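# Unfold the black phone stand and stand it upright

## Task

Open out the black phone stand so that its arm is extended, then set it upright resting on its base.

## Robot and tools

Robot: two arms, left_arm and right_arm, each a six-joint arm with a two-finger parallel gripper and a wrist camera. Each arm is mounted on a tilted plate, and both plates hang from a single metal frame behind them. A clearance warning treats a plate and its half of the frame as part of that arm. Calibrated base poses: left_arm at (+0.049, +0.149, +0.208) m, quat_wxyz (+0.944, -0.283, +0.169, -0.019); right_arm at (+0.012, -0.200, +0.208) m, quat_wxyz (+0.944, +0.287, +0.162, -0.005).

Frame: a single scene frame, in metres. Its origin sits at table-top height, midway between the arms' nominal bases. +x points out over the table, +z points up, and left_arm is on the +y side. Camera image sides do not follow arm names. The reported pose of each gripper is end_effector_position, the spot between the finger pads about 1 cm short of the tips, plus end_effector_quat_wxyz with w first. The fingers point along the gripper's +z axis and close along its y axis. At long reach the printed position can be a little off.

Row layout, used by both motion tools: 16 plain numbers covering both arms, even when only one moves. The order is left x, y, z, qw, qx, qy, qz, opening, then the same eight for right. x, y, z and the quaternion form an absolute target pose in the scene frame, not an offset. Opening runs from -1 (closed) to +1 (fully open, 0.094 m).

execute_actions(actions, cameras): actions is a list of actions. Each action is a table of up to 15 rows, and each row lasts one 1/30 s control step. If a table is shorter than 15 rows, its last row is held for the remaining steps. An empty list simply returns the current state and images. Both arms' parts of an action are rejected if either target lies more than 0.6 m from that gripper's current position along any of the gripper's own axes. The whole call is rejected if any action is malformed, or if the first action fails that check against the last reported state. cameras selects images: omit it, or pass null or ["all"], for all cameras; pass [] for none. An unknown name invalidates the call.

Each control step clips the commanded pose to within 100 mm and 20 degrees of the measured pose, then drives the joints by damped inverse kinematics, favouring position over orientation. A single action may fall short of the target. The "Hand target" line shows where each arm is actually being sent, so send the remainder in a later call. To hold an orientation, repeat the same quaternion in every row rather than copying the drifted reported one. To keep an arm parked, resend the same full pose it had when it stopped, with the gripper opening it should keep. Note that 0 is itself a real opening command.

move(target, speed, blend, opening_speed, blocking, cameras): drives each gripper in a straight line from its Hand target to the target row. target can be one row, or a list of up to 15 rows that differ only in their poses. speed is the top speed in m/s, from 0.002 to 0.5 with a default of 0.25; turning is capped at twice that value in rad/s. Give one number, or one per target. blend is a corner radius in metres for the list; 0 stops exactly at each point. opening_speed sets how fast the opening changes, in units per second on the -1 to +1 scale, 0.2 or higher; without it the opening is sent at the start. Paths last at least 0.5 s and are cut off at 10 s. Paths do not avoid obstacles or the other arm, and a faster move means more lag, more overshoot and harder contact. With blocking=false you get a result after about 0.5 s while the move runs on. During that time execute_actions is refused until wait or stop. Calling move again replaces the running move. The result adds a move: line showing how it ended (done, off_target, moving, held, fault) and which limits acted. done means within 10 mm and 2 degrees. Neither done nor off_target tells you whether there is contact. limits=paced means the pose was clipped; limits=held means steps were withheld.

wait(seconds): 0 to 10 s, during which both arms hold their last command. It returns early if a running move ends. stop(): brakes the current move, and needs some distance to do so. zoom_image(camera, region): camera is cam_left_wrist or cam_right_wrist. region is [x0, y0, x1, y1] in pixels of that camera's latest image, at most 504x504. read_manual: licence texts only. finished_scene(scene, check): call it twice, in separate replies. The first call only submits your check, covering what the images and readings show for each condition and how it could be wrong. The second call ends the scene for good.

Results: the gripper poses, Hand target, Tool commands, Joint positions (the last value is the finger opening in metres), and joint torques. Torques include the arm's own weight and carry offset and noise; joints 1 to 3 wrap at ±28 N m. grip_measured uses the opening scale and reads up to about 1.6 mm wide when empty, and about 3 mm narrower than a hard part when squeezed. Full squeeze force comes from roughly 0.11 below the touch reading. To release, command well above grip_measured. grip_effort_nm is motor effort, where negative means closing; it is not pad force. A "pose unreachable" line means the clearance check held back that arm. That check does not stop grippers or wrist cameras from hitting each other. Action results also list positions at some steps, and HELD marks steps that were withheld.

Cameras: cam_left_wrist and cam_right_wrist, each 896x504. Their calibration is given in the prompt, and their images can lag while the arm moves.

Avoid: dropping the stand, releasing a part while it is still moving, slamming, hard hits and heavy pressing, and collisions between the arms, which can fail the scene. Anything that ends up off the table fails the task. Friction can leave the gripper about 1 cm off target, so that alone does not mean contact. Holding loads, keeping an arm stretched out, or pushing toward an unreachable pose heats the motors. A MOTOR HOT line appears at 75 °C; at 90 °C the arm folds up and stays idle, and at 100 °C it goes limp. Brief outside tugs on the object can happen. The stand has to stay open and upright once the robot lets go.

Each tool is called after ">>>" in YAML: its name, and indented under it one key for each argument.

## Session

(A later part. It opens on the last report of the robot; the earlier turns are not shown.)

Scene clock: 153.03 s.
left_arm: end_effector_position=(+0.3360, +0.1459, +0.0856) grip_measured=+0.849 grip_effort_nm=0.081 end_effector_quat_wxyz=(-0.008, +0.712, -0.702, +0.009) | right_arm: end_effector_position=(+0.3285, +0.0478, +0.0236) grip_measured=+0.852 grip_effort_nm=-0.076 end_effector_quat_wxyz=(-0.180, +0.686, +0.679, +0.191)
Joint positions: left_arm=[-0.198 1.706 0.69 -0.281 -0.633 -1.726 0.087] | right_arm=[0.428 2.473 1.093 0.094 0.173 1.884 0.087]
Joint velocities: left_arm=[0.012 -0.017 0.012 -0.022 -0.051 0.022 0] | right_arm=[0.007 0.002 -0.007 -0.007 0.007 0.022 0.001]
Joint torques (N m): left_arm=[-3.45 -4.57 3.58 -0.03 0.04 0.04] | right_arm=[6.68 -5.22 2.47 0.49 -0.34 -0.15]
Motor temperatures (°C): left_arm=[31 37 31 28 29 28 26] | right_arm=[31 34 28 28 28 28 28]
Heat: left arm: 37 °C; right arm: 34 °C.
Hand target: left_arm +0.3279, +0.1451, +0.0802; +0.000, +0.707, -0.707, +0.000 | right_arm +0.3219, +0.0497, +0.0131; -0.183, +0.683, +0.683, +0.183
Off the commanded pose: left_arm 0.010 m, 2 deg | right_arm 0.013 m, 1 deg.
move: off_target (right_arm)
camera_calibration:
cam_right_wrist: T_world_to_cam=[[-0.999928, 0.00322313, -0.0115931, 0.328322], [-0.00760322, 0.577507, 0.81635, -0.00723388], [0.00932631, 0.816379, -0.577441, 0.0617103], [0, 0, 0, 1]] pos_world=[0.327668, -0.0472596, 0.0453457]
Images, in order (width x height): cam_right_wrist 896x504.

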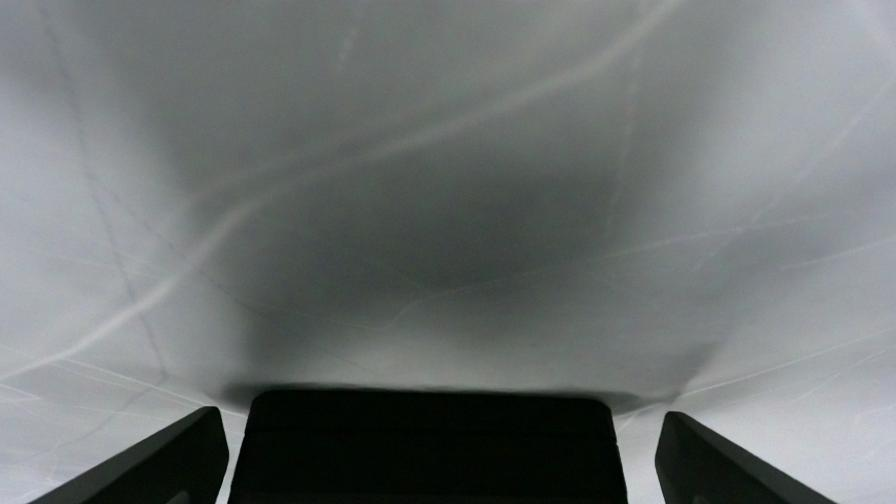

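>>> move:
  target: [0.328,0.145,0.08,0,-0.707,0.707,0,0.85,0.322,0.050,0.013,-0.183,0.683,0.683,0.183,0.42]
  speed: 0.04
  opening_speed: 0.3

Scene clock: 156.10 s.
left_arm: end_effector_position=(+0.3362, +0.1458, +0.0856) grip_measured=+0.849 grip_effort_nm=0.076 end_effector_quat_wxyz=(-0.008, +0.712, -0.702, +0.010) | right_arm: end_effector_position=(+0.3294, +0.0480, +0.0238) grip_measured=+0.488 grip_effort_nm=-0.974 end_effector_quat_wxyz=(-0.180, +0.686, +0.678, +0.192)
Joint positions: left_arm=[-0.198 1.706 0.69 -0.28 -0.633 -1.726 0.087] | right_arm=[0.428 2.473 1.093 0.098 0.173 1.883 0.07]
Joint velocities: left_arm=[-0.012 0.027 0.017 0.022 0.007 -0.022 0] | right_arm=[-0.002 -0.012 -0.007 0.007 -0.037 0.022 -0.001]
Joint torques (N m): left_arm=[-3.51 -4.59 3.59 -0.03 0.01 0.06] | right_arm=[6.45 -5.35 2.25 0.45 -0.32 -0.09]
Motor temperatures (°C): left_arm=[31 37 31 28 29 28 26] | right_arm=[31 34 28 28 28 28 28]
Heat: left arm: 37 °C; right arm: 34 °C.
Hand target: left_arm +0.3280, +0.1451, +0.0802; +0.000, +0.707, -0.707, +0.000 | right_arm +0.3219, +0.0498, +0.0133; -0.183, +0.683, +0.683, +0.183
Off the commanded pose: left_arm 0.010 m, 2 deg | right_arm 0.013 m, 1 deg.
move: off_target (right_arm)
camera_calibration:
cam_left_wrist: T_world_to_cam=[[0.999296, 0.0363315, 0.00934388, -0.343532], [0.0288537, -0.903562, 0.427485, 0.126996], [0.0239739, -0.426915, -0.903974, 0.217771], [0, 0, 0, 1]] pos_world=[0.334405, 0.2202, 0.14578]
cam_right_wrist: T_world_to_cam=[[-0.99988, 0.00527137, -0.0145485, 0.329174], [-0.0088475, 0.576593, 0.816983, -0.00705318], [0.0126952, 0.817014, -0.576478, 0.0604366], [0, 0, 0, 1]] pos_world=[0.328305, -0.047046, 0.0453917]

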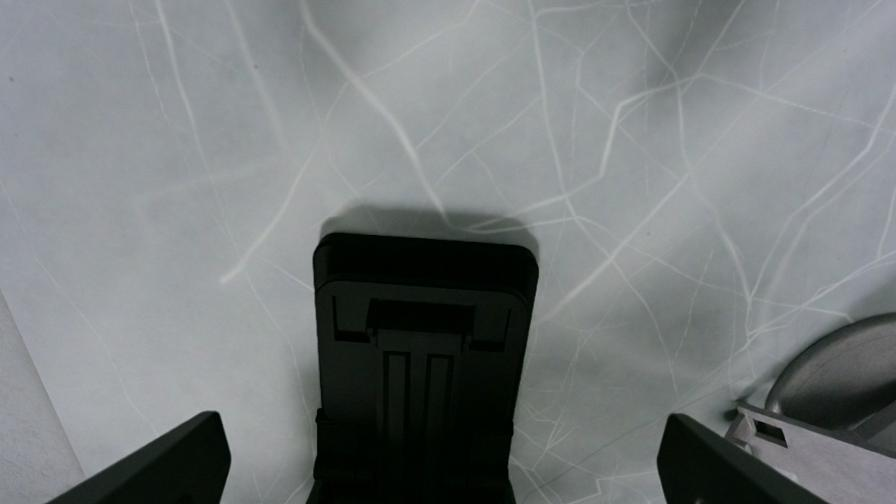

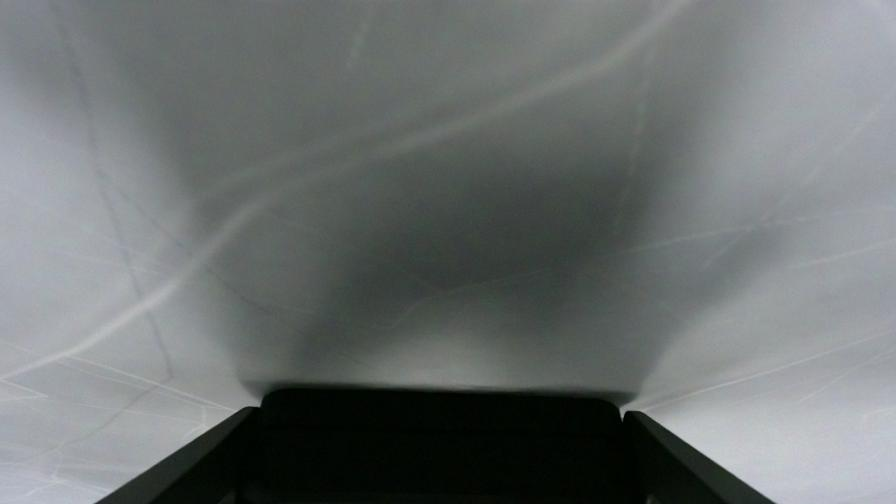

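>>> zoom_image:
  camera: "cam_left_wrist"
  region: [290, 210, 560, 504]

Scaled by 1.714.

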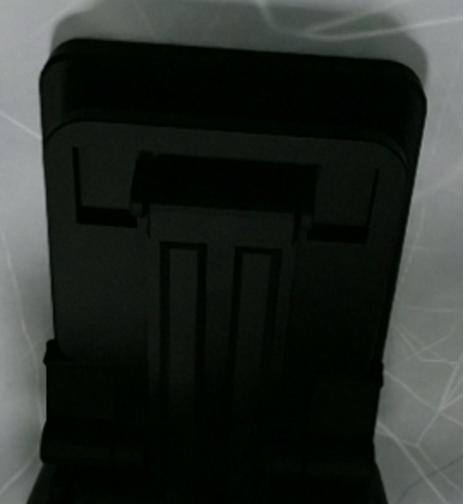

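>>> move:
  target:
    - [0.323,0.136,0.05,0,-0.707,0.707,0,0.85,0.322,0.050,0.013,-0.183,0.683,0.683,0.183,0.42]
    - [0.323,0.135,0.018,0,-0.707,0.707,0,0.85,0.322,0.050,0.013,-0.183,0.683,0.683,0.183,0.42]
  speed: 0.05
  cameras: ["cam_left_wrist"]

Scene clock: 167.50 s.
left_arm: end_effector_position=(+0.3307, +0.1360, +0.0233) grip_measured=+0.849 grip_effort_nm=0.081 end_effector_quat_wxyz=(-0.008, +0.711, -0.703, +0.007) | right_arm: end_effector_position=(+0.3294, +0.0480, +0.0238) grip_measured=+0.488 grip_effort_nm=-0.984 end_effector_quat_wxyz=(-0.180, +0.686, +0.678, +0.192)
Joint positions: left_arm=[-0.094 1.945 0.661 0.057 -0.604 -1.602 0.087] | right_arm=[0.428 2.473 1.093 0.098 0.173 1.883 0.07]
Joint velocities: left_arm=[0.012 0.007 -0.012 -0.022 0.037 -0.037 0] | right_arm=[-0.022 0.007 0.002 -0.037 -0.037 0.066 0.001]
Joint torques (N m): left_arm=[-3.75 -4.88 2.28 -0.01 0.03 0.03] | right_arm=[6.69 -5.18 2.47 0.46 -0.33 -0.15]
Motor temperatures (°C): left_arm=[30 37 30 28 29 28 26] | right_arm=[31 34 28 28 28 28 29]
Heat: left arm: 37 °C; right arm: 34 °C.
Hand target: left_arm +0.3228, +0.1353, +0.0177; +0.000, +0.707, -0.707, -0.001 | right_arm +0.3219, +0.0498, +0.0133; -0.183, +0.683, +0.683, +0.183
Off the commanded pose: left_arm 0.009 m, 1 deg | right_arm 0.013 m, 1 deg.
move: off_target (right_arm)
camera_calibration:
cam_left_wrist: T_world_to_cam=[[0.999455, 0.0322726, 0.0069278, -0.33656], [0.026288, -0.905181, 0.424213, 0.146071], [0.0199614, -0.4238, -0.905536, 0.15832], [0, 0, 0, 1]] pos_world=[0.329376, 0.210178, 0.083731]
Images, in order (width x height): cam_left_wrist 896x504.

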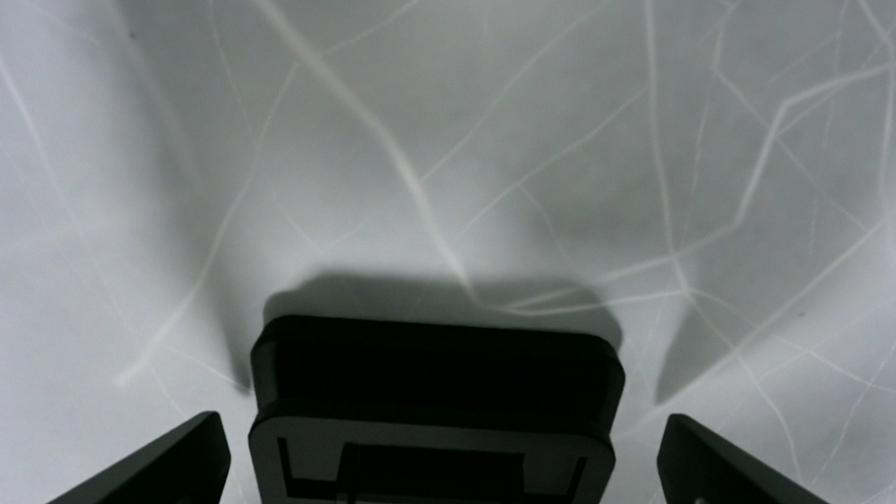

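>>> move:
  target: [0.323,0.135,0.019,0,-0.707,0.707,0,0.2,0.322,0.050,0.013,-0.183,0.683,0.683,0.183,0.42]
  speed: 0.05
  opening_speed: 0.3
  cameras: ["cam_left_wrist"]

Scene clock: 172.63 s.
left_arm: end_effector_position=(+0.3301, +0.1359, +0.0233) grip_measured=+0.310 grip_effort_nm=-1.009 end_effector_quat_wxyz=(-0.007, +0.709, -0.705, +0.007) | right_arm: end_effector_position=(+0.3304, +0.0483, +0.0240) grip_measured=+0.488 grip_effort_nm=-0.979 end_effector_quat_wxyz=(-0.179, +0.687, +0.678, +0.194)
Joint positions: left_arm=[-0.094 1.945 0.661 0.054 -0.604 -1.599 0.062] | right_arm=[0.428 2.473 1.093 0.102 0.173 1.883 0.07]
Joint velocities: left_arm=[-0.032 0.012 0.017 -0.007 -0.007 0.051 -0.001] | right_arm=[-0.017 0.017 -0.002 0.051 -0.081 -0.066 -0.001]
Joint torques (N m): left_arm=[-4.08 -5.24 2.1 -0.07 0.05 -0.02] | right_arm=[6.61 -5.18 2.45 0.49 -0.35 -0.08]
Motor temperatures (°C): left_arm=[30 37 30 28 29 28 26] | right_arm=[31 34 28 28 28 28 29]
Heat: left arm: 37 °C; right arm: 34 °C.
Hand target: left_arm +0.3229, +0.1351, +0.0191; +0.000, +0.707, -0.707, +0.000 | right_arm +0.3218, +0.0498, +0.0134; -0.183, +0.683, +0.683, +0.183
Off the commanded pose: left_arm 0.008 m, 1 deg | right_arm 0.014 m, 2 deg.
move: off_target (right_arm)
camera_calibration:
cam_left_wrist: T_world_to_cam=[[0.999605, 0.0277039, 0.00471104, -0.335354], [0.0230872, -0.905192, 0.424376, 0.147095], [0.0160213, -0.424099, -0.905474, 0.159637], [0, 0, 0, 1]] pos_world=[0.329268, 0.210142, 0.0837037]
Images, in order (width x height): cam_left_wrist 896x504.

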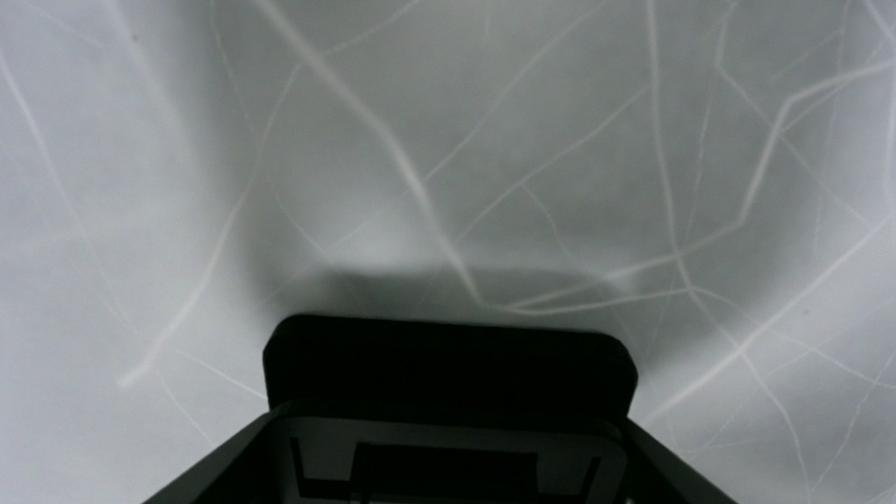

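>>> move:
  target:
    - [0.323,0.133,0.036,0,-0.707,0.707,0,0.2,0.322,0.050,0.010,-0.183,0.683,0.683,0.183,0.36]
    - [0.323,0.129,0.050,0,-0.707,0.707,0,0.2,0.322,0.050,0.010,-0.183,0.683,0.683,0.183,0.36]
  speed: 0.03

Scene clock: 182.97 s.
left_arm: end_effector_position=(+0.3245, +0.1396, +0.0396) grip_measured=+0.309 grip_effort_nm=-1.018 end_effector_quat_wxyz=(-0.015, +0.715, -0.698, -0.013) | right_arm: end_effector_position=(+0.3283, +0.0539, +0.0274) grip_measured=+0.488 grip_effort_nm=-0.979 end_effector_quat_wxyz=(-0.194, +0.679, +0.678, +0.203)
Joint positions: left_arm=[-0.139 1.893 0.661 -0.054 -0.655 -1.684 0.061] | right_arm=[0.428 2.473 1.093 0.102 0.134 1.875 0.07]
Joint velocities: left_arm=[-0.027 -0.017 0.007 -0.007 -0.051 -0.037 0.001] | right_arm=[0.002 0.017 -0.002 -0.022 0.007 -0.007 0.001]
Joint torques (N m): left_arm=[-7.76 -8.47 2.93 -0.59 0.32 -0.18] | right_arm=[5.96 -4.83 2.66 0.48 0.04 -0.12]
Motor temperatures (°C): left_arm=[31 37 30 28 29 28 27] | right_arm=[31 34 28 28 28 28 30]
Heat: left arm: 37 °C; right arm: 34 °C.
Hand target: left_arm +0.3231, +0.1289, +0.0495; +0.000, +0.707, -0.707, +0.001 | right_arm +0.3216, +0.0497, +0.0107; -0.183, +0.683, +0.683, +0.183
Off the commanded pose: left_arm 0.015 m, 3 deg | right_arm 0.019 m, 3 deg.
move: off_target (left_arm, right_arm)
camera_calibration:
cam_left_wrist: T_world_to_cam=[[0.998897, 0.0454982, -0.0116353, -0.331559], [0.0464383, -0.920043, 0.389057, 0.139521], [0.00699642, -0.389168, -0.92114, 0.174798], [0, 0, 0, 1]] pos_world=[0.323491, 0.211477, 0.102874]
cam_right_wrist: T_world_to_cam=[[-0.99991, -0.0054259, -0.0123077, 0.328616], [-0.0132767, 0.544832, 0.83844, -0.01084], [0.00215634, 0.838528, -0.544854, 0.0591364], [0, 0, 0, 1]] pos_world=[0.328315, -0.0418985, 0.045354]

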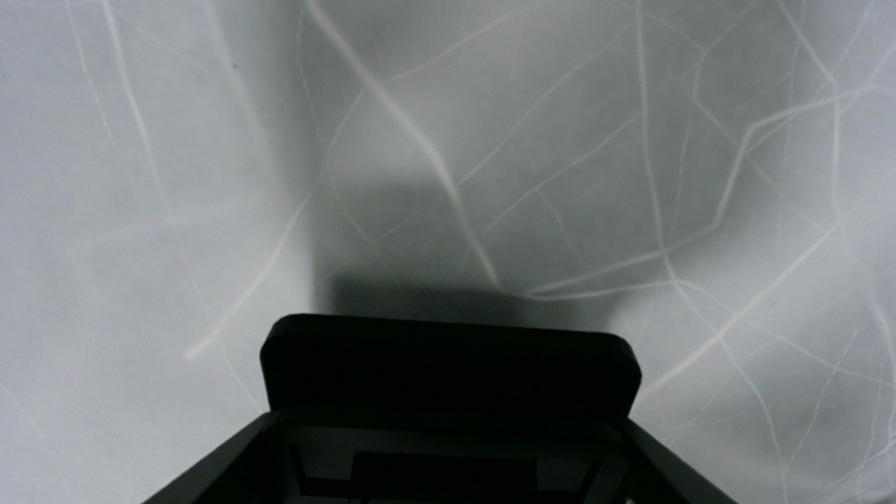

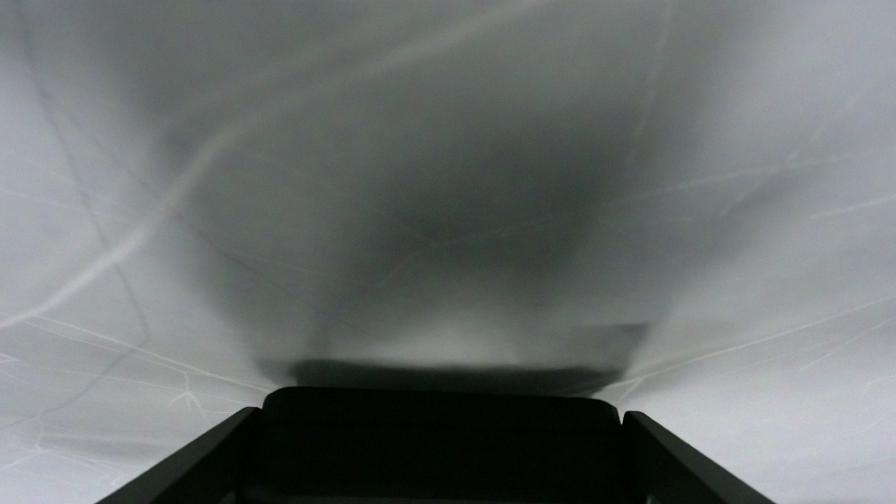

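>>> move:
  target:
    - [0.323,0.135,0.016,0,-0.707,0.707,0,0.2,0.322,0.047,0.011,-0.183,0.683,0.683,0.183,0.42]
  speed: 0.03
  cameras: []

>>> move:
  target:
    - [0.323,0.135,0.016,0,-0.707,0.707,0,0.7,0.322,0.048,0.012,-0.183,0.683,0.683,0.183,0.85]
  speed: 0.03
  opening_speed: 0.3

Scene clock: 204.90 s.
left_arm: end_effector_position=(+0.3305, +0.1366, +0.0245) grip_measured=+0.309 grip_effort_nm=-1.013 end_effector_quat_wxyz=(-0.008, +0.709, -0.706, +0.006) | right_arm: end_effector_position=(+0.3316, +0.0488, +0.0238) grip_measured=+0.487 grip_effort_nm=-0.989 end_effector_quat_wxyz=(-0.183, +0.684, +0.677, +0.199)
Joint positions: left_arm=[-0.095 1.939 0.661 0.048 -0.606 -1.598 0.061] | right_arm=[0.421 2.473 1.093 0.108 0.157 1.873 0.07]
Joint velocities: left_arm=[-0.012 0.007 -0.002 -0.037 0.022 -0.081 0] | right_arm=[0.002 0.007 0.007 -0.022 -0.007 0.051 0]
Joint torques (N m): left_arm=[-3.26 -4.14 2.21 0.2 0.07 0.04] | right_arm=[6.41 -5.19 2.03 0.44 -0.24 -0.08]
Motor temperatures (°C): left_arm=[32 38 30 28 29 28 28] | right_arm=[31 33 28 28 28 28 30]
Heat: left arm: 38 °C; right arm: 33 °C.
Hand target: left_arm +0.3227, +0.1353, +0.0164; +0.000, +0.707, -0.707, +0.000 | right_arm +0.3218, +0.0469, +0.0114; -0.183, +0.683, +0.683, +0.183
Off the commanded pose: left_arm 0.011 m, 1 deg | right_arm 0.016 m, 2 deg.
move: off_target (left_arm, right_arm)
No camera images: "cameras" was empty.

Scene clock: 206.77 s.
left_arm: end_effector_position=(+0.3318, +0.1358, +0.0223) grip_measured=+0.699 grip_effort_nm=0.081 end_effector_quat_wxyz=(-0.009, +0.711, -0.703, +0.009) | right_arm: end_effector_position=(+0.3318, +0.0484, +0.0236) grip_measured=+0.848 grip_effort_nm=0.164 end_effector_quat_wxyz=(-0.182, +0.685, +0.677, +0.199)
Joint positions: left_arm=[-0.092 1.948 0.661 0.066 -0.602 -1.596 0.08] | right_arm=[0.421 2.473 1.093 0.108 0.159 1.873 0.087]
Joint velocities: left_arm=[0.007 0.007 0.017 0.022 0.037 0.022 0] | right_arm=[-0.017 0.007 -0.002 -0.066 0.037 -0.037 0]
Joint torques (N m): left_arm=[-3.67 -4.74 2.18 -0.03 0.06 0.03] | right_arm=[6.6 -5.79 2.24 0.41 -0.24 -0.06]
Motor temperatures (°C): left_arm=[31 38 30 28 29 28 28] | right_arm=[31 34 28 28 28 28 30]
Heat: left arm: 38 °C; right arm: 34 °C.
Hand target: left_arm +0.3229, +0.1351, +0.0162; +0.000, +0.707, -0.707, +0.000 | right_arm +0.3218, +0.0479, +0.0124; -0.183, +0.683, +0.683, +0.183
Off the commanded pose: left_arm 0.011 m, 2 deg | right_arm 0.015 m, 2 deg.
move: off_target (left_arm, right_arm)
camera_calibration:
cam_left_wrist: T_world_to_cam=[[0.999428, 0.0319763, 0.010967, -0.337623], [0.0242679, -0.904519, 0.425742, 0.146799], [0.0235335, -0.425233, -0.904778, 0.156349], [0, 0, 0, 1]] pos_world=[0.330188, 0.210063, 0.0826656]
cam_right_wrist: T_world_to_cam=[[-0.999781, 0.00636954, -0.0199454, 0.331585], [-0.0128524, 0.565322, 0.82477, -0.00543516], [0.016529, 0.824846, -0.565116, 0.0580378], [0, 0, 0, 1]] pos_world=[0.330484, -0.0469117, 0.0438945]

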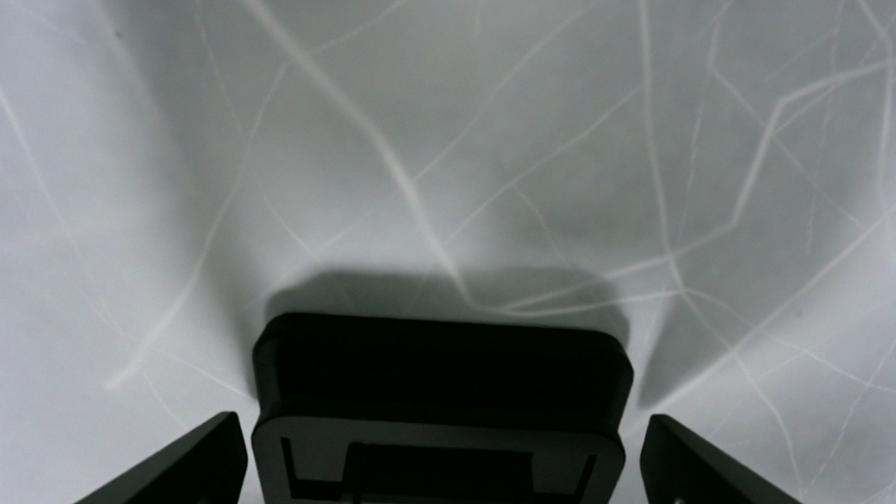

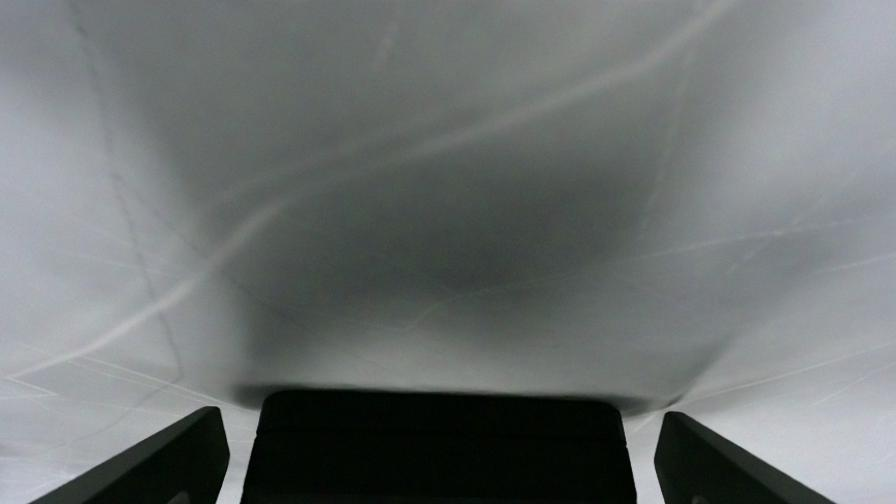

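>>> move:
  target:
    - [0.323,0.135,0.06,0,-0.707,0.707,0,0.85,0.322,0.046,0.015,-0.183,0.683,0.683,0.183,0.85]
    - [0.323,0.16,0.20,0,-0.707,0.707,0,0.85,0.322,0.01,0.09,-0.183,0.683,0.683,0.183,0.85]
    - [0.323,0.30,0.24,0,-0.707,0.707,0,0.85,0.322,0.03,0.12,-0.183,0.683,0.683,0.183,0.85]
  speed: 0.2

Scene clock: 229.10 s.
left_arm: end_effector_position=(+0.3230, +0.2975, +0.2370) grip_measured=+0.849 grip_effort_nm=0.081 end_effector_quat_wxyz=(+0.001, +0.705, -0.709, -0.003) | right_arm: end_effector_position=(+0.3149, +0.0312, +0.1092) grip_measured=+0.848 grip_effort_nm=0.159 end_effector_quat_wxyz=(-0.191, +0.683, +0.683, +0.178)
Joint positions: left_arm=[-0.027 1.113 1.04 -1.147 -0.583 -1.529 0.087] | right_arm=[0.558 2.194 1.006 -0.155 0.196 2.017 0.087]
Joint velocities: left_arm=[-0.007 0.002 0.012 -0.037 -0.037 0.022 -0.001] | right_arm=[-0.002 -0.007 -0.002 -0.066 -0.037 -0.022 0]
Joint torques (N m): left_arm=[-1.02 -5.18 8.81 -0.3 0.04 0.06] | right_arm=[8.23 -9.25 3.67 0.17 -0.19 0.08]
Motor temperatures (°C): left_arm=[31 36 30 28 29 28 27] | right_arm=[32 35 28 28 28 28 29]
Heat: left arm: 36 °C; right arm: 35 °C.
Hand target: left_arm +0.3226, +0.3013, +0.2409; +0.000, +0.707, -0.707, -0.001 | right_arm +0.3203, +0.0305, +0.1203; -0.185, +0.683, +0.683, +0.183
Off the commanded pose: left_arm 0.004 m, 0 deg | right_arm 0.013 m, 1 deg.
move: off_target (right_arm)
camera_calibration:
cam_left_wrist: T_world_to_cam=[[0.999665, 0.0159547, -0.0204024, -0.324268], [0.0230837, -0.906072, 0.422494, 0.203537], [-0.0117453, -0.422823, -0.906136, 0.430513], [0, 0, 0, 1]] pos_world=[0.324517, 0.371623, 0.297495]
cam_right_wrist: T_world_to_cam=[[-0.999716, -0.0155012, 0.0180785, 0.313082], [0.00573282, 0.580168, 0.814477, -0.0716828], [-0.0231139, 0.814349, -0.579915, 0.135326], [0, 0, 0, 1]] pos_world=[0.316532, -0.0637614, 0.131201]

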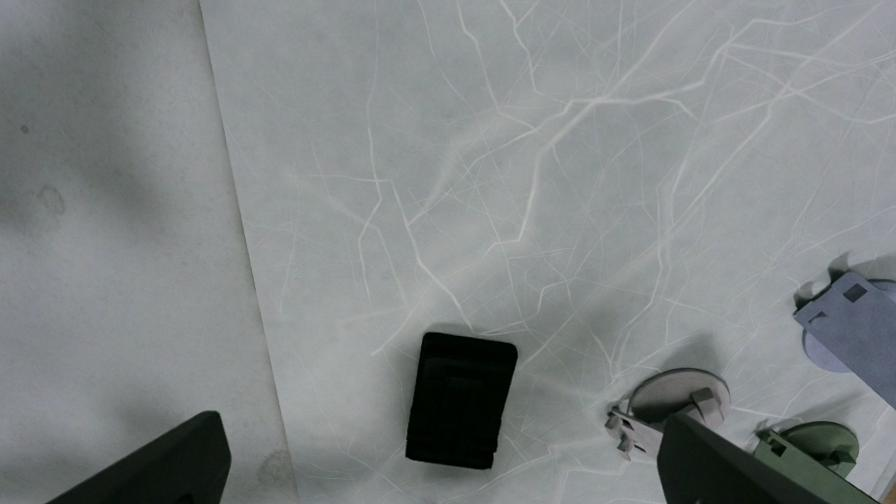

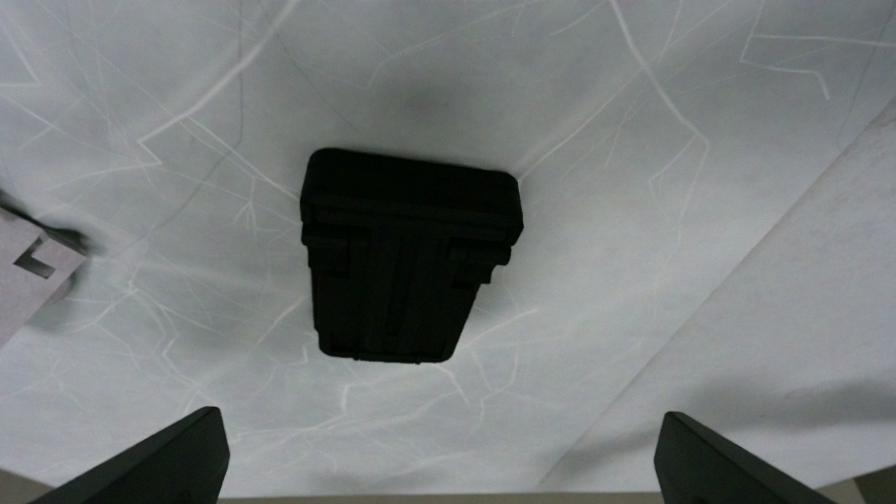

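>>> move:
  target: [0.323,0.09,0.22,0,-0.707,0.707,0,0.85,0.33,-0.12,0.17,-0.183,0.683,0.683,0.183,0.85]
  speed: 0.2

>>> zoom_image:
  camera: "cam_left_wrist"
  region: [300, 150, 620, 504]

>>> zoom_image:
  camera: "cam_right_wrist"
  region: [250, 150, 650, 504]

Scene clock: 240.70 s.
left_arm: end_effector_position=(+0.3292, +0.0916, +0.2205) grip_measured=+0.849 grip_effort_nm=0.085 end_effector_quat_wxyz=(-0.033, -0.665, +0.743, -0.061) | right_arm: end_effector_position=(+0.3327, -0.1195, +0.1668) grip_measured=+0.848 grip_effort_nm=0.168 end_effector_quat_wxyz=(-0.172, +0.689, +0.680, +0.185)
Joint positions: left_arm=[-0.624 1.545 0.937 -0.913 -0.579 -2.076 0.087] | right_arm=[0.32 1.646 0.886 -0.51 0.163 1.78 0.087]
Joint velocities: left_arm=[0.007 0.032 0.002 0.037 0.007 -0.007 -0.001] | right_arm=[-0.012 0.007 -0.012 -0.007 0.022 0.066 0]
Joint torques (N m): left_arm=[-5.83 -3.32 6.32 0.11 0.1 -0.11] | right_arm=[4.3 -6.75 3.07 0 -0.56 -0.15]
Motor temperatures (°C): left_arm=[30 36 31 28 29 28 27] | right_arm=[32 37 28 28 28 28 29]
Heat: left arm: 36 °C; right arm: 37 °C.
Hand target: left_arm +0.3239, +0.0867, +0.2199; -0.035, -0.658, +0.750, -0.059 | right_arm +0.3273, -0.1215, +0.1697; -0.180, +0.683, +0.683, +0.184
Off the commanded pose: left_arm 0.006 m, 10 deg | right_arm 0.004 m, 1 deg.
joint sent to its limit (left arm) — joint 6 (wrist roll), lower limit. The joint targets are off in orientation, not in position.
move: off_target (left_arm)
camera_calibration:
cam_left_wrist: T_world_to_cam=[[0.995675, -0.0883968, 0.028573, -0.327438], [-0.0897918, -0.836819, 0.540066, 0.0286948], [-0.0238298, -0.540296, -0.841137, 0.329022], [0, 0, 0, 1]] pos_world=[0.336439, 0.172837, 0.270612]
cam_right_wrist: T_world_to_cam=[[-0.999879, 0.00657782, -0.0141228, 0.335576], [-0.00744409, 0.594611, 0.803979, -0.0234194], [0.013686, 0.803986, -0.59449, 0.280825], [0, 0, 0, 1]] pos_world=[0.331518, -0.214061, 0.190515]

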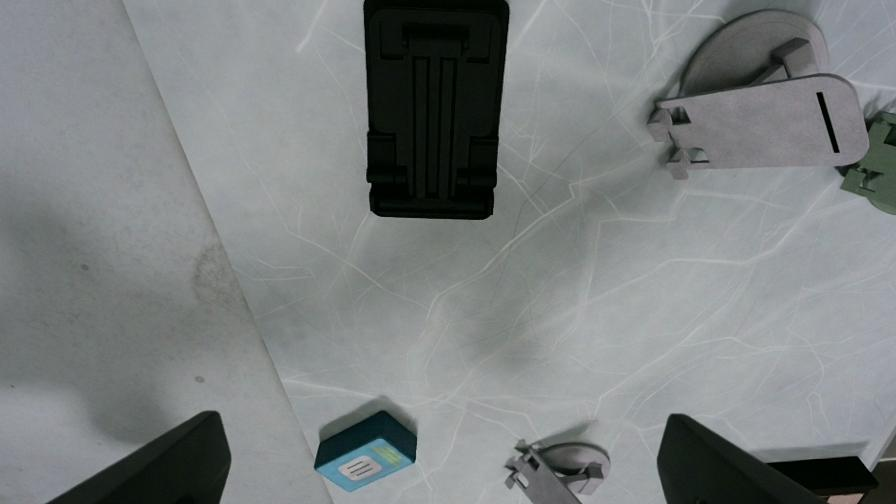

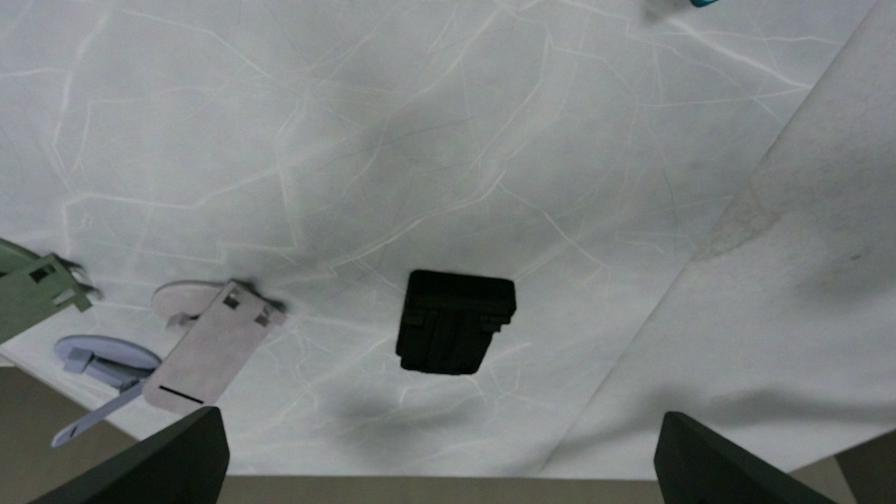

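Scaled by 1.424.

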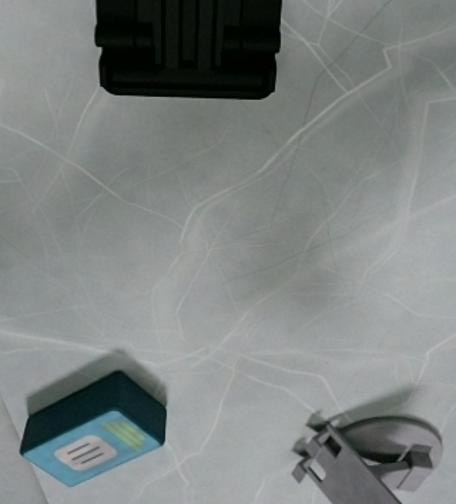

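Scaled by 1.260.

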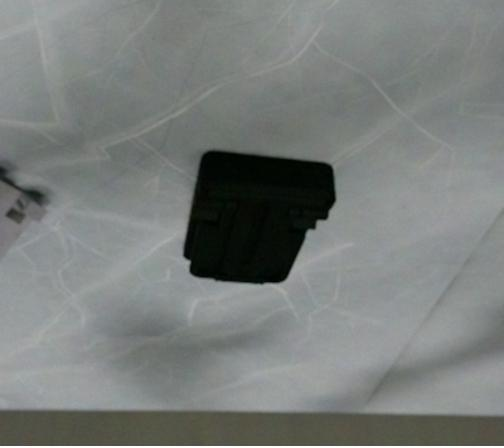

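>>> move:
  target:
    - [0.335,0.20,0.20,0,0,1,0,0.85,0.327,0.0,0.14,-0.183,0.683,0.683,0.183,0.85]
    - [0.335,0.28,0.16,0,0.0,0.966,-0.259,0.85,0.327,0.105,0.09,-0.183,0.683,0.683,0.183,0.85]
  speed: 0.25

>>> zoom_image:
  camera: "cam_right_wrist"
  region: [200, 50, 700, 504]

Scene clock: 260.57 s.
left_arm: end_effector_position=(+0.3305, +0.2858, +0.1588) grip_measured=+0.849 grip_effort_nm=0.076 end_effector_quat_wxyz=(-0.003, +0.001, +0.971, -0.241) | right_arm: end_effector_position=(+0.3386, +0.0979, +0.0959) grip_measured=+0.848 grip_effort_nm=0.164 end_effector_quat_wxyz=(-0.190, +0.686, +0.677, +0.188)
Joint positions: left_arm=[0.488 1.329 1.034 -0.939 0.078 0.52 0.087] | right_arm=[0.624 2.436 1.265 -0.161 0.209 2.085 0.087]
Joint velocities: left_arm=[0.007 -0.007 -0.022 -0.037 -0.007 0.037 0] | right_arm=[0.017 -0.007 -0.002 -0.037 0.007 -0.037 0]
Joint torques (N m): left_arm=[-1.13 -5.71 8.24 -0.74 0.4 0.11] | right_arm=[9.54 -5.94 3.97 0.61 -0.2 0.11]
Motor temperatures (°C): left_arm=[31 36 31 28 29 28 26] | right_arm=[32 37 28 28 28 28 29]
Heat: left arm: 36 °C; right arm: 37 °C.
Hand target: left_arm +0.3331, +0.2849, +0.1570; -0.004, +0.003, +0.968, -0.251 | right_arm +0.3305, +0.1062, +0.0908; -0.186, +0.683, +0.683, +0.182
Off the commanded pose: left_arm 0.007 m, 2 deg | right_arm 0.015 m, 1 deg.
move: off_target (right_arm)
camera_calibration:
cam_left_wrist: T_world_to_cam=[[0.0201257, -0.891012, 0.453533, 0.17451], [-0.902176, 0.179322, 0.39233, 0.22618], [-0.430899, -0.417062, -0.80024, 0.474886], [0, 0, 0, 1]] pos_world=[0.40517, 0.312989, 0.21214]
cam_right_wrist: T_world_to_cam=[[-0.999987, 0.00145851, 0.00494945, 0.337756], [0.00489925, 0.569381, 0.822059, -0.0990511], [-0.00161914, 0.822072, -0.569381, 0.0648163], [0, 0, 0, 1]] pos_world=[0.338342, 0.00262155, 0.116659]

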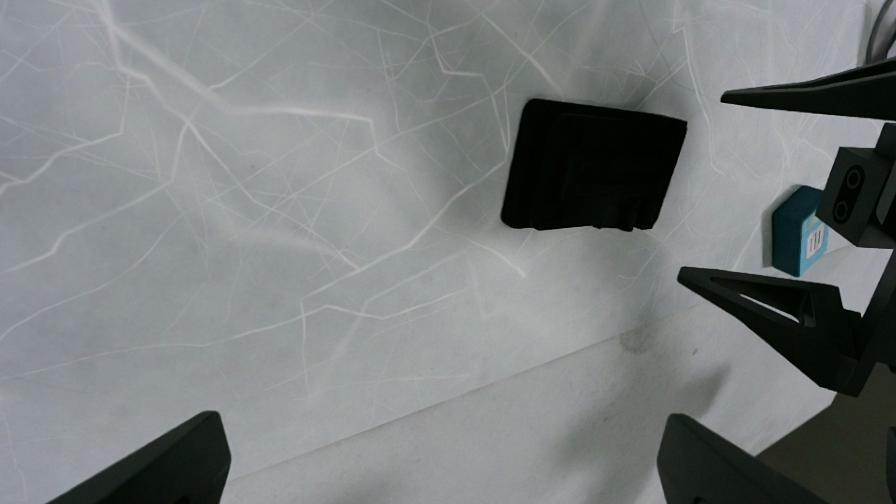

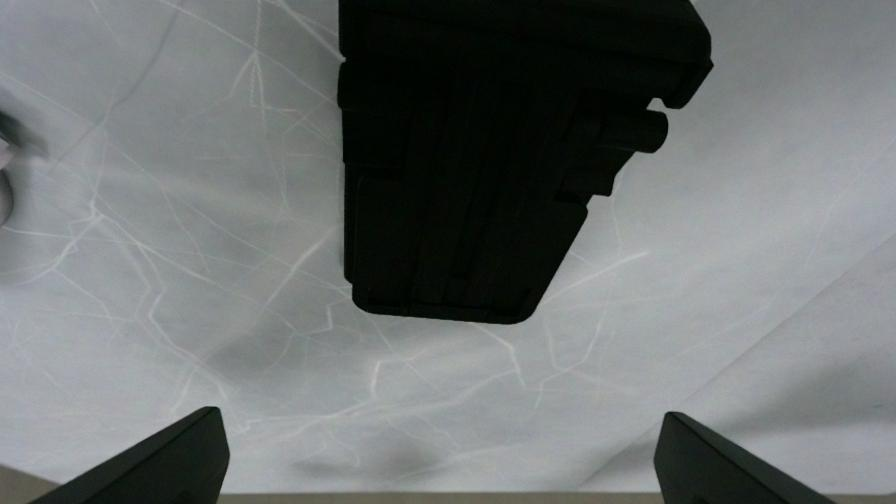

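Scaled by 1.008.

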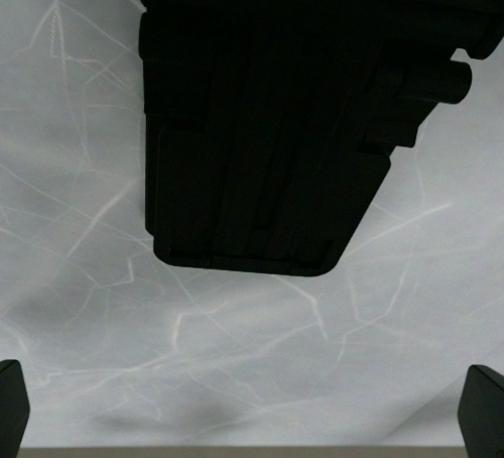

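>>> move:
  target: [0.335,0.28,0.16,0,0.0,0.966,-0.259,0.85,0.325,0.135,0.045,-0.183,0.683,0.683,0.183,0.85]
  speed: 0.1

>>> zoom_image:
  camera: "cam_left_wrist"
  region: [440, 50, 896, 350]

Scene clock: 276.97 s.
left_arm: end_effector_position=(+0.3317, +0.2834, +0.1600) grip_measured=+0.849 grip_effort_nm=0.076 end_effector_quat_wxyz=(+0.000, +0.001, +0.969, -0.248) | right_arm: end_effector_position=(+0.3332, +0.1324, +0.0561) grip_measured=+0.848 grip_effort_nm=0.159 end_effector_quat_wxyz=(-0.188, +0.687, +0.675, +0.191)
Joint positions: left_arm=[0.488 1.329 1.034 -0.94 0.094 0.521 0.087] | right_arm=[0.624 2.621 1.364 -0.067 0.21 2.086 0.087]
Joint velocities: left_arm=[-0.007 -0.017 -0.017 0.007 -0.007 0.007 -0.002] | right_arm=[-0.012 -0.002 -0.007 0.007 0.007 -0.022 0]
Joint torques (N m): left_arm=[-2.15 -6.19 7.72 -0.68 0.44 -0.06] | right_arm=[8.28 -6.56 3.58 0.64 -0.17 -0.12]
Motor temperatures (°C): left_arm=[30 36 31 28 29 28 26] | right_arm=[33 36 28 28 28 28 29]
Heat: left arm: 36 °C; right arm: 36 °C.
Hand target: left_arm +0.3349, +0.2799, +0.1599; +0.000, +0.000, +0.966, -0.259 | right_arm +0.3257, +0.1352, +0.0454; -0.183, +0.683, +0.683, +0.183
Off the commanded pose: left_arm 0.005 m, 1 deg | right_arm 0.014 m, 2 deg.
move: off_target (right_arm)
camera_calibration:
cam_left_wrist: T_world_to_cam=[[0.0196142, -0.884142, 0.466806, 0.167906], [-0.905249, 0.182498, 0.383691, 0.228696], [-0.424428, -0.430102, -0.796789, 0.476432], [0, 0, 0, 1]] pos_world=[0.405945, 0.311631, 0.213487]
cam_right_wrist: T_world_to_cam=[[-0.999972, 0.00745043, -0.000903965, 0.331993], [0.00348375, 0.567479, 0.823381, -0.0853136], [0.00664752, 0.823354, -0.567489, 0.0107639], [0, 0, 0, 1]] pos_world=[0.332209, 0.0370776, 0.0766541]

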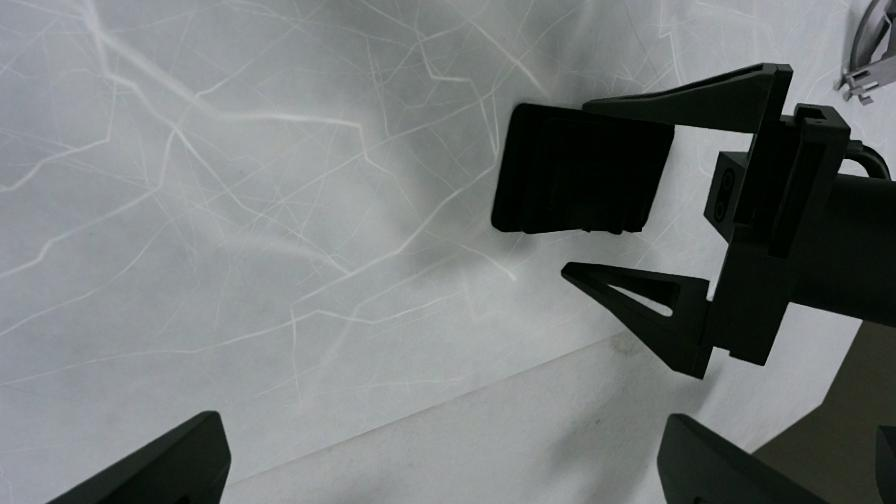

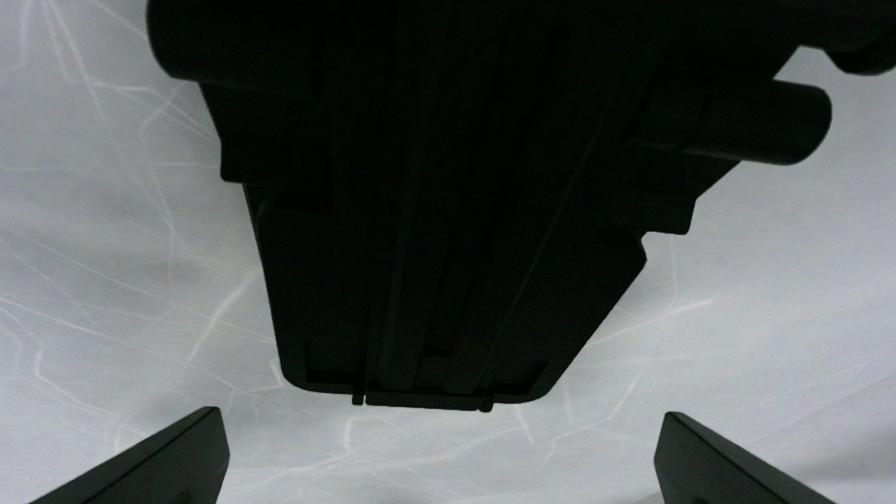

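Scaled by 1.105.

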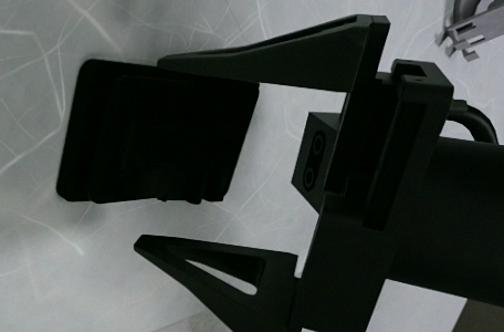

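>>> move:
  target: [0.335,0.28,0.16,0,0.0,0.966,-0.259,0.85,0.330,0.137,0.018,-0.183,0.683,0.683,0.183,0.85]
  speed: 0.06

>>> zoom_image:
  camera: "cam_left_wrist"
  region: [440, 50, 796, 350]

Scene clock: 281.30 s.
left_arm: end_effector_position=(+0.3318, +0.2834, +0.1601) grip_measured=+0.849 grip_effort_nm=0.076 end_effector_quat_wxyz=(+0.001, +0.000, +0.969, -0.248) | right_arm: end_effector_position=(+0.3390, +0.1348, +0.0313) grip_measured=+0.848 grip_effort_nm=0.168 end_effector_quat_wxyz=(-0.182, +0.687, +0.677, +0.193)
Joint positions: left_arm=[0.488 1.329 1.034 -0.94 0.095 0.521 0.087] | right_arm=[0.587 2.692 1.409 -0.028 0.211 2.042 0.087]
Joint velocities: left_arm=[0.012 -0.017 -0.007 -0.007 -0.066 0.007 0.001] | right_arm=[-0.007 -0.002 -0.012 -0.007 -0.007 -0.007 0]
Joint torques (N m): left_arm=[-2.14 -6.2 7.66 -0.7 0.44 -0.06] | right_arm=[7.25 -6.48 3.55 0.58 -0.31 -0.18]
Motor temperatures (°C): left_arm=[30 36 31 28 29 28 26] | right_arm=[33 35 28 28 28 28 29]
Heat: left arm: 36 °C; right arm: 35 °C.
Hand target: left_arm +0.3349, +0.2800, +0.1599; +0.000, +0.000, +0.966, -0.259 | right_arm +0.3301, +0.1366, +0.0183; -0.183, +0.683, +0.683, +0.183
Off the commanded pose: left_arm 0.005 m, 1 deg | right_arm 0.016 m, 1 deg.
move: off_target (right_arm)
camera_calibration:
cam_left_wrist: T_world_to_cam=[[0.0199982, -0.883979, 0.467099, 0.167626], [-0.90532, 0.18224, 0.383646, 0.228829], [-0.424259, -0.430546, -0.796639, 0.476492], [0, 0, 0, 1]] pos_world=[0.405967, 0.311628, 0.213505]
cam_right_wrist: T_world_to_cam=[[-0.999911, 0.00698206, -0.0113932, 0.338109], [-0.00534084, 0.572738, 0.819721, -0.0638262], [0.0122487, 0.819709, -0.57265, -0.00659167], [0, 0, 0, 1]] pos_world=[0.337819, 0.0395983, 0.0523972]

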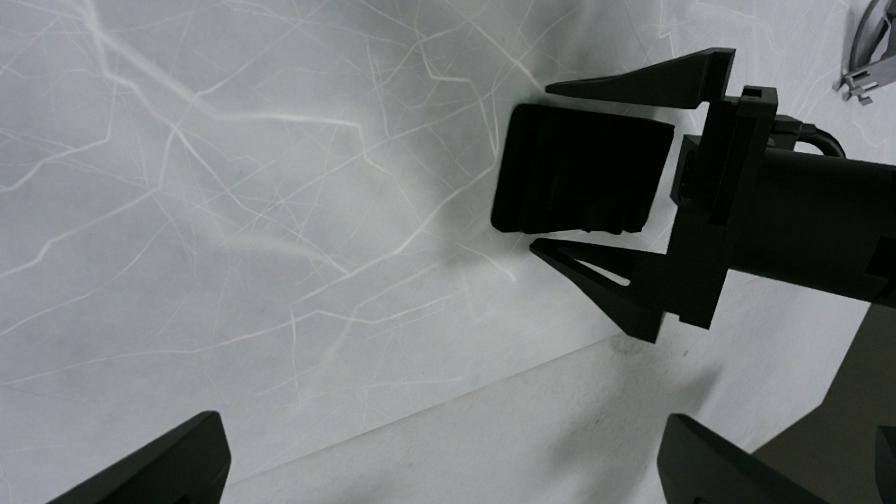

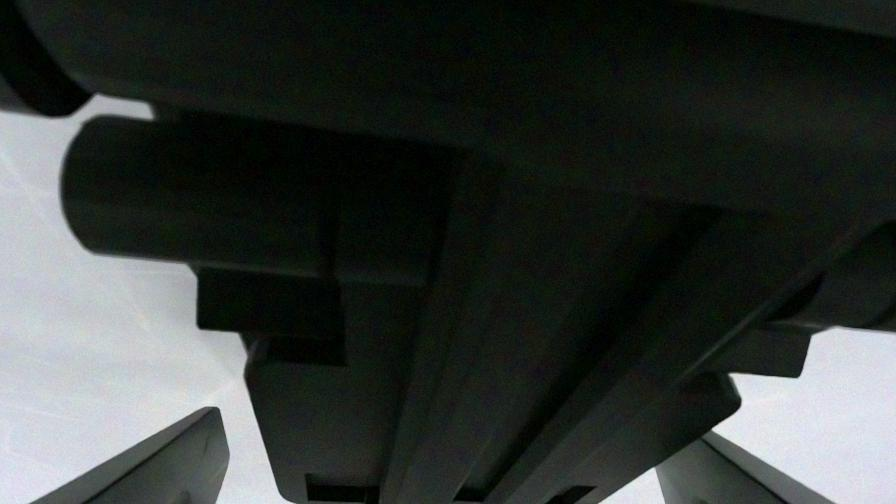

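Scaled by 1.416.

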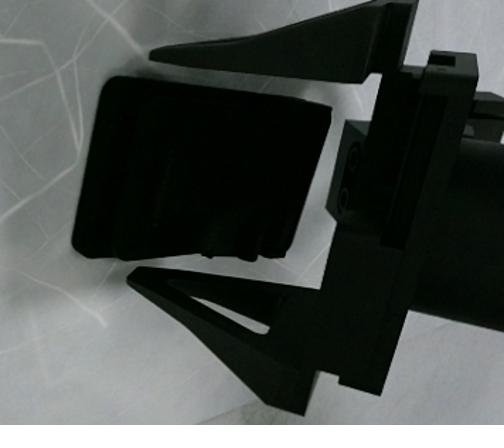

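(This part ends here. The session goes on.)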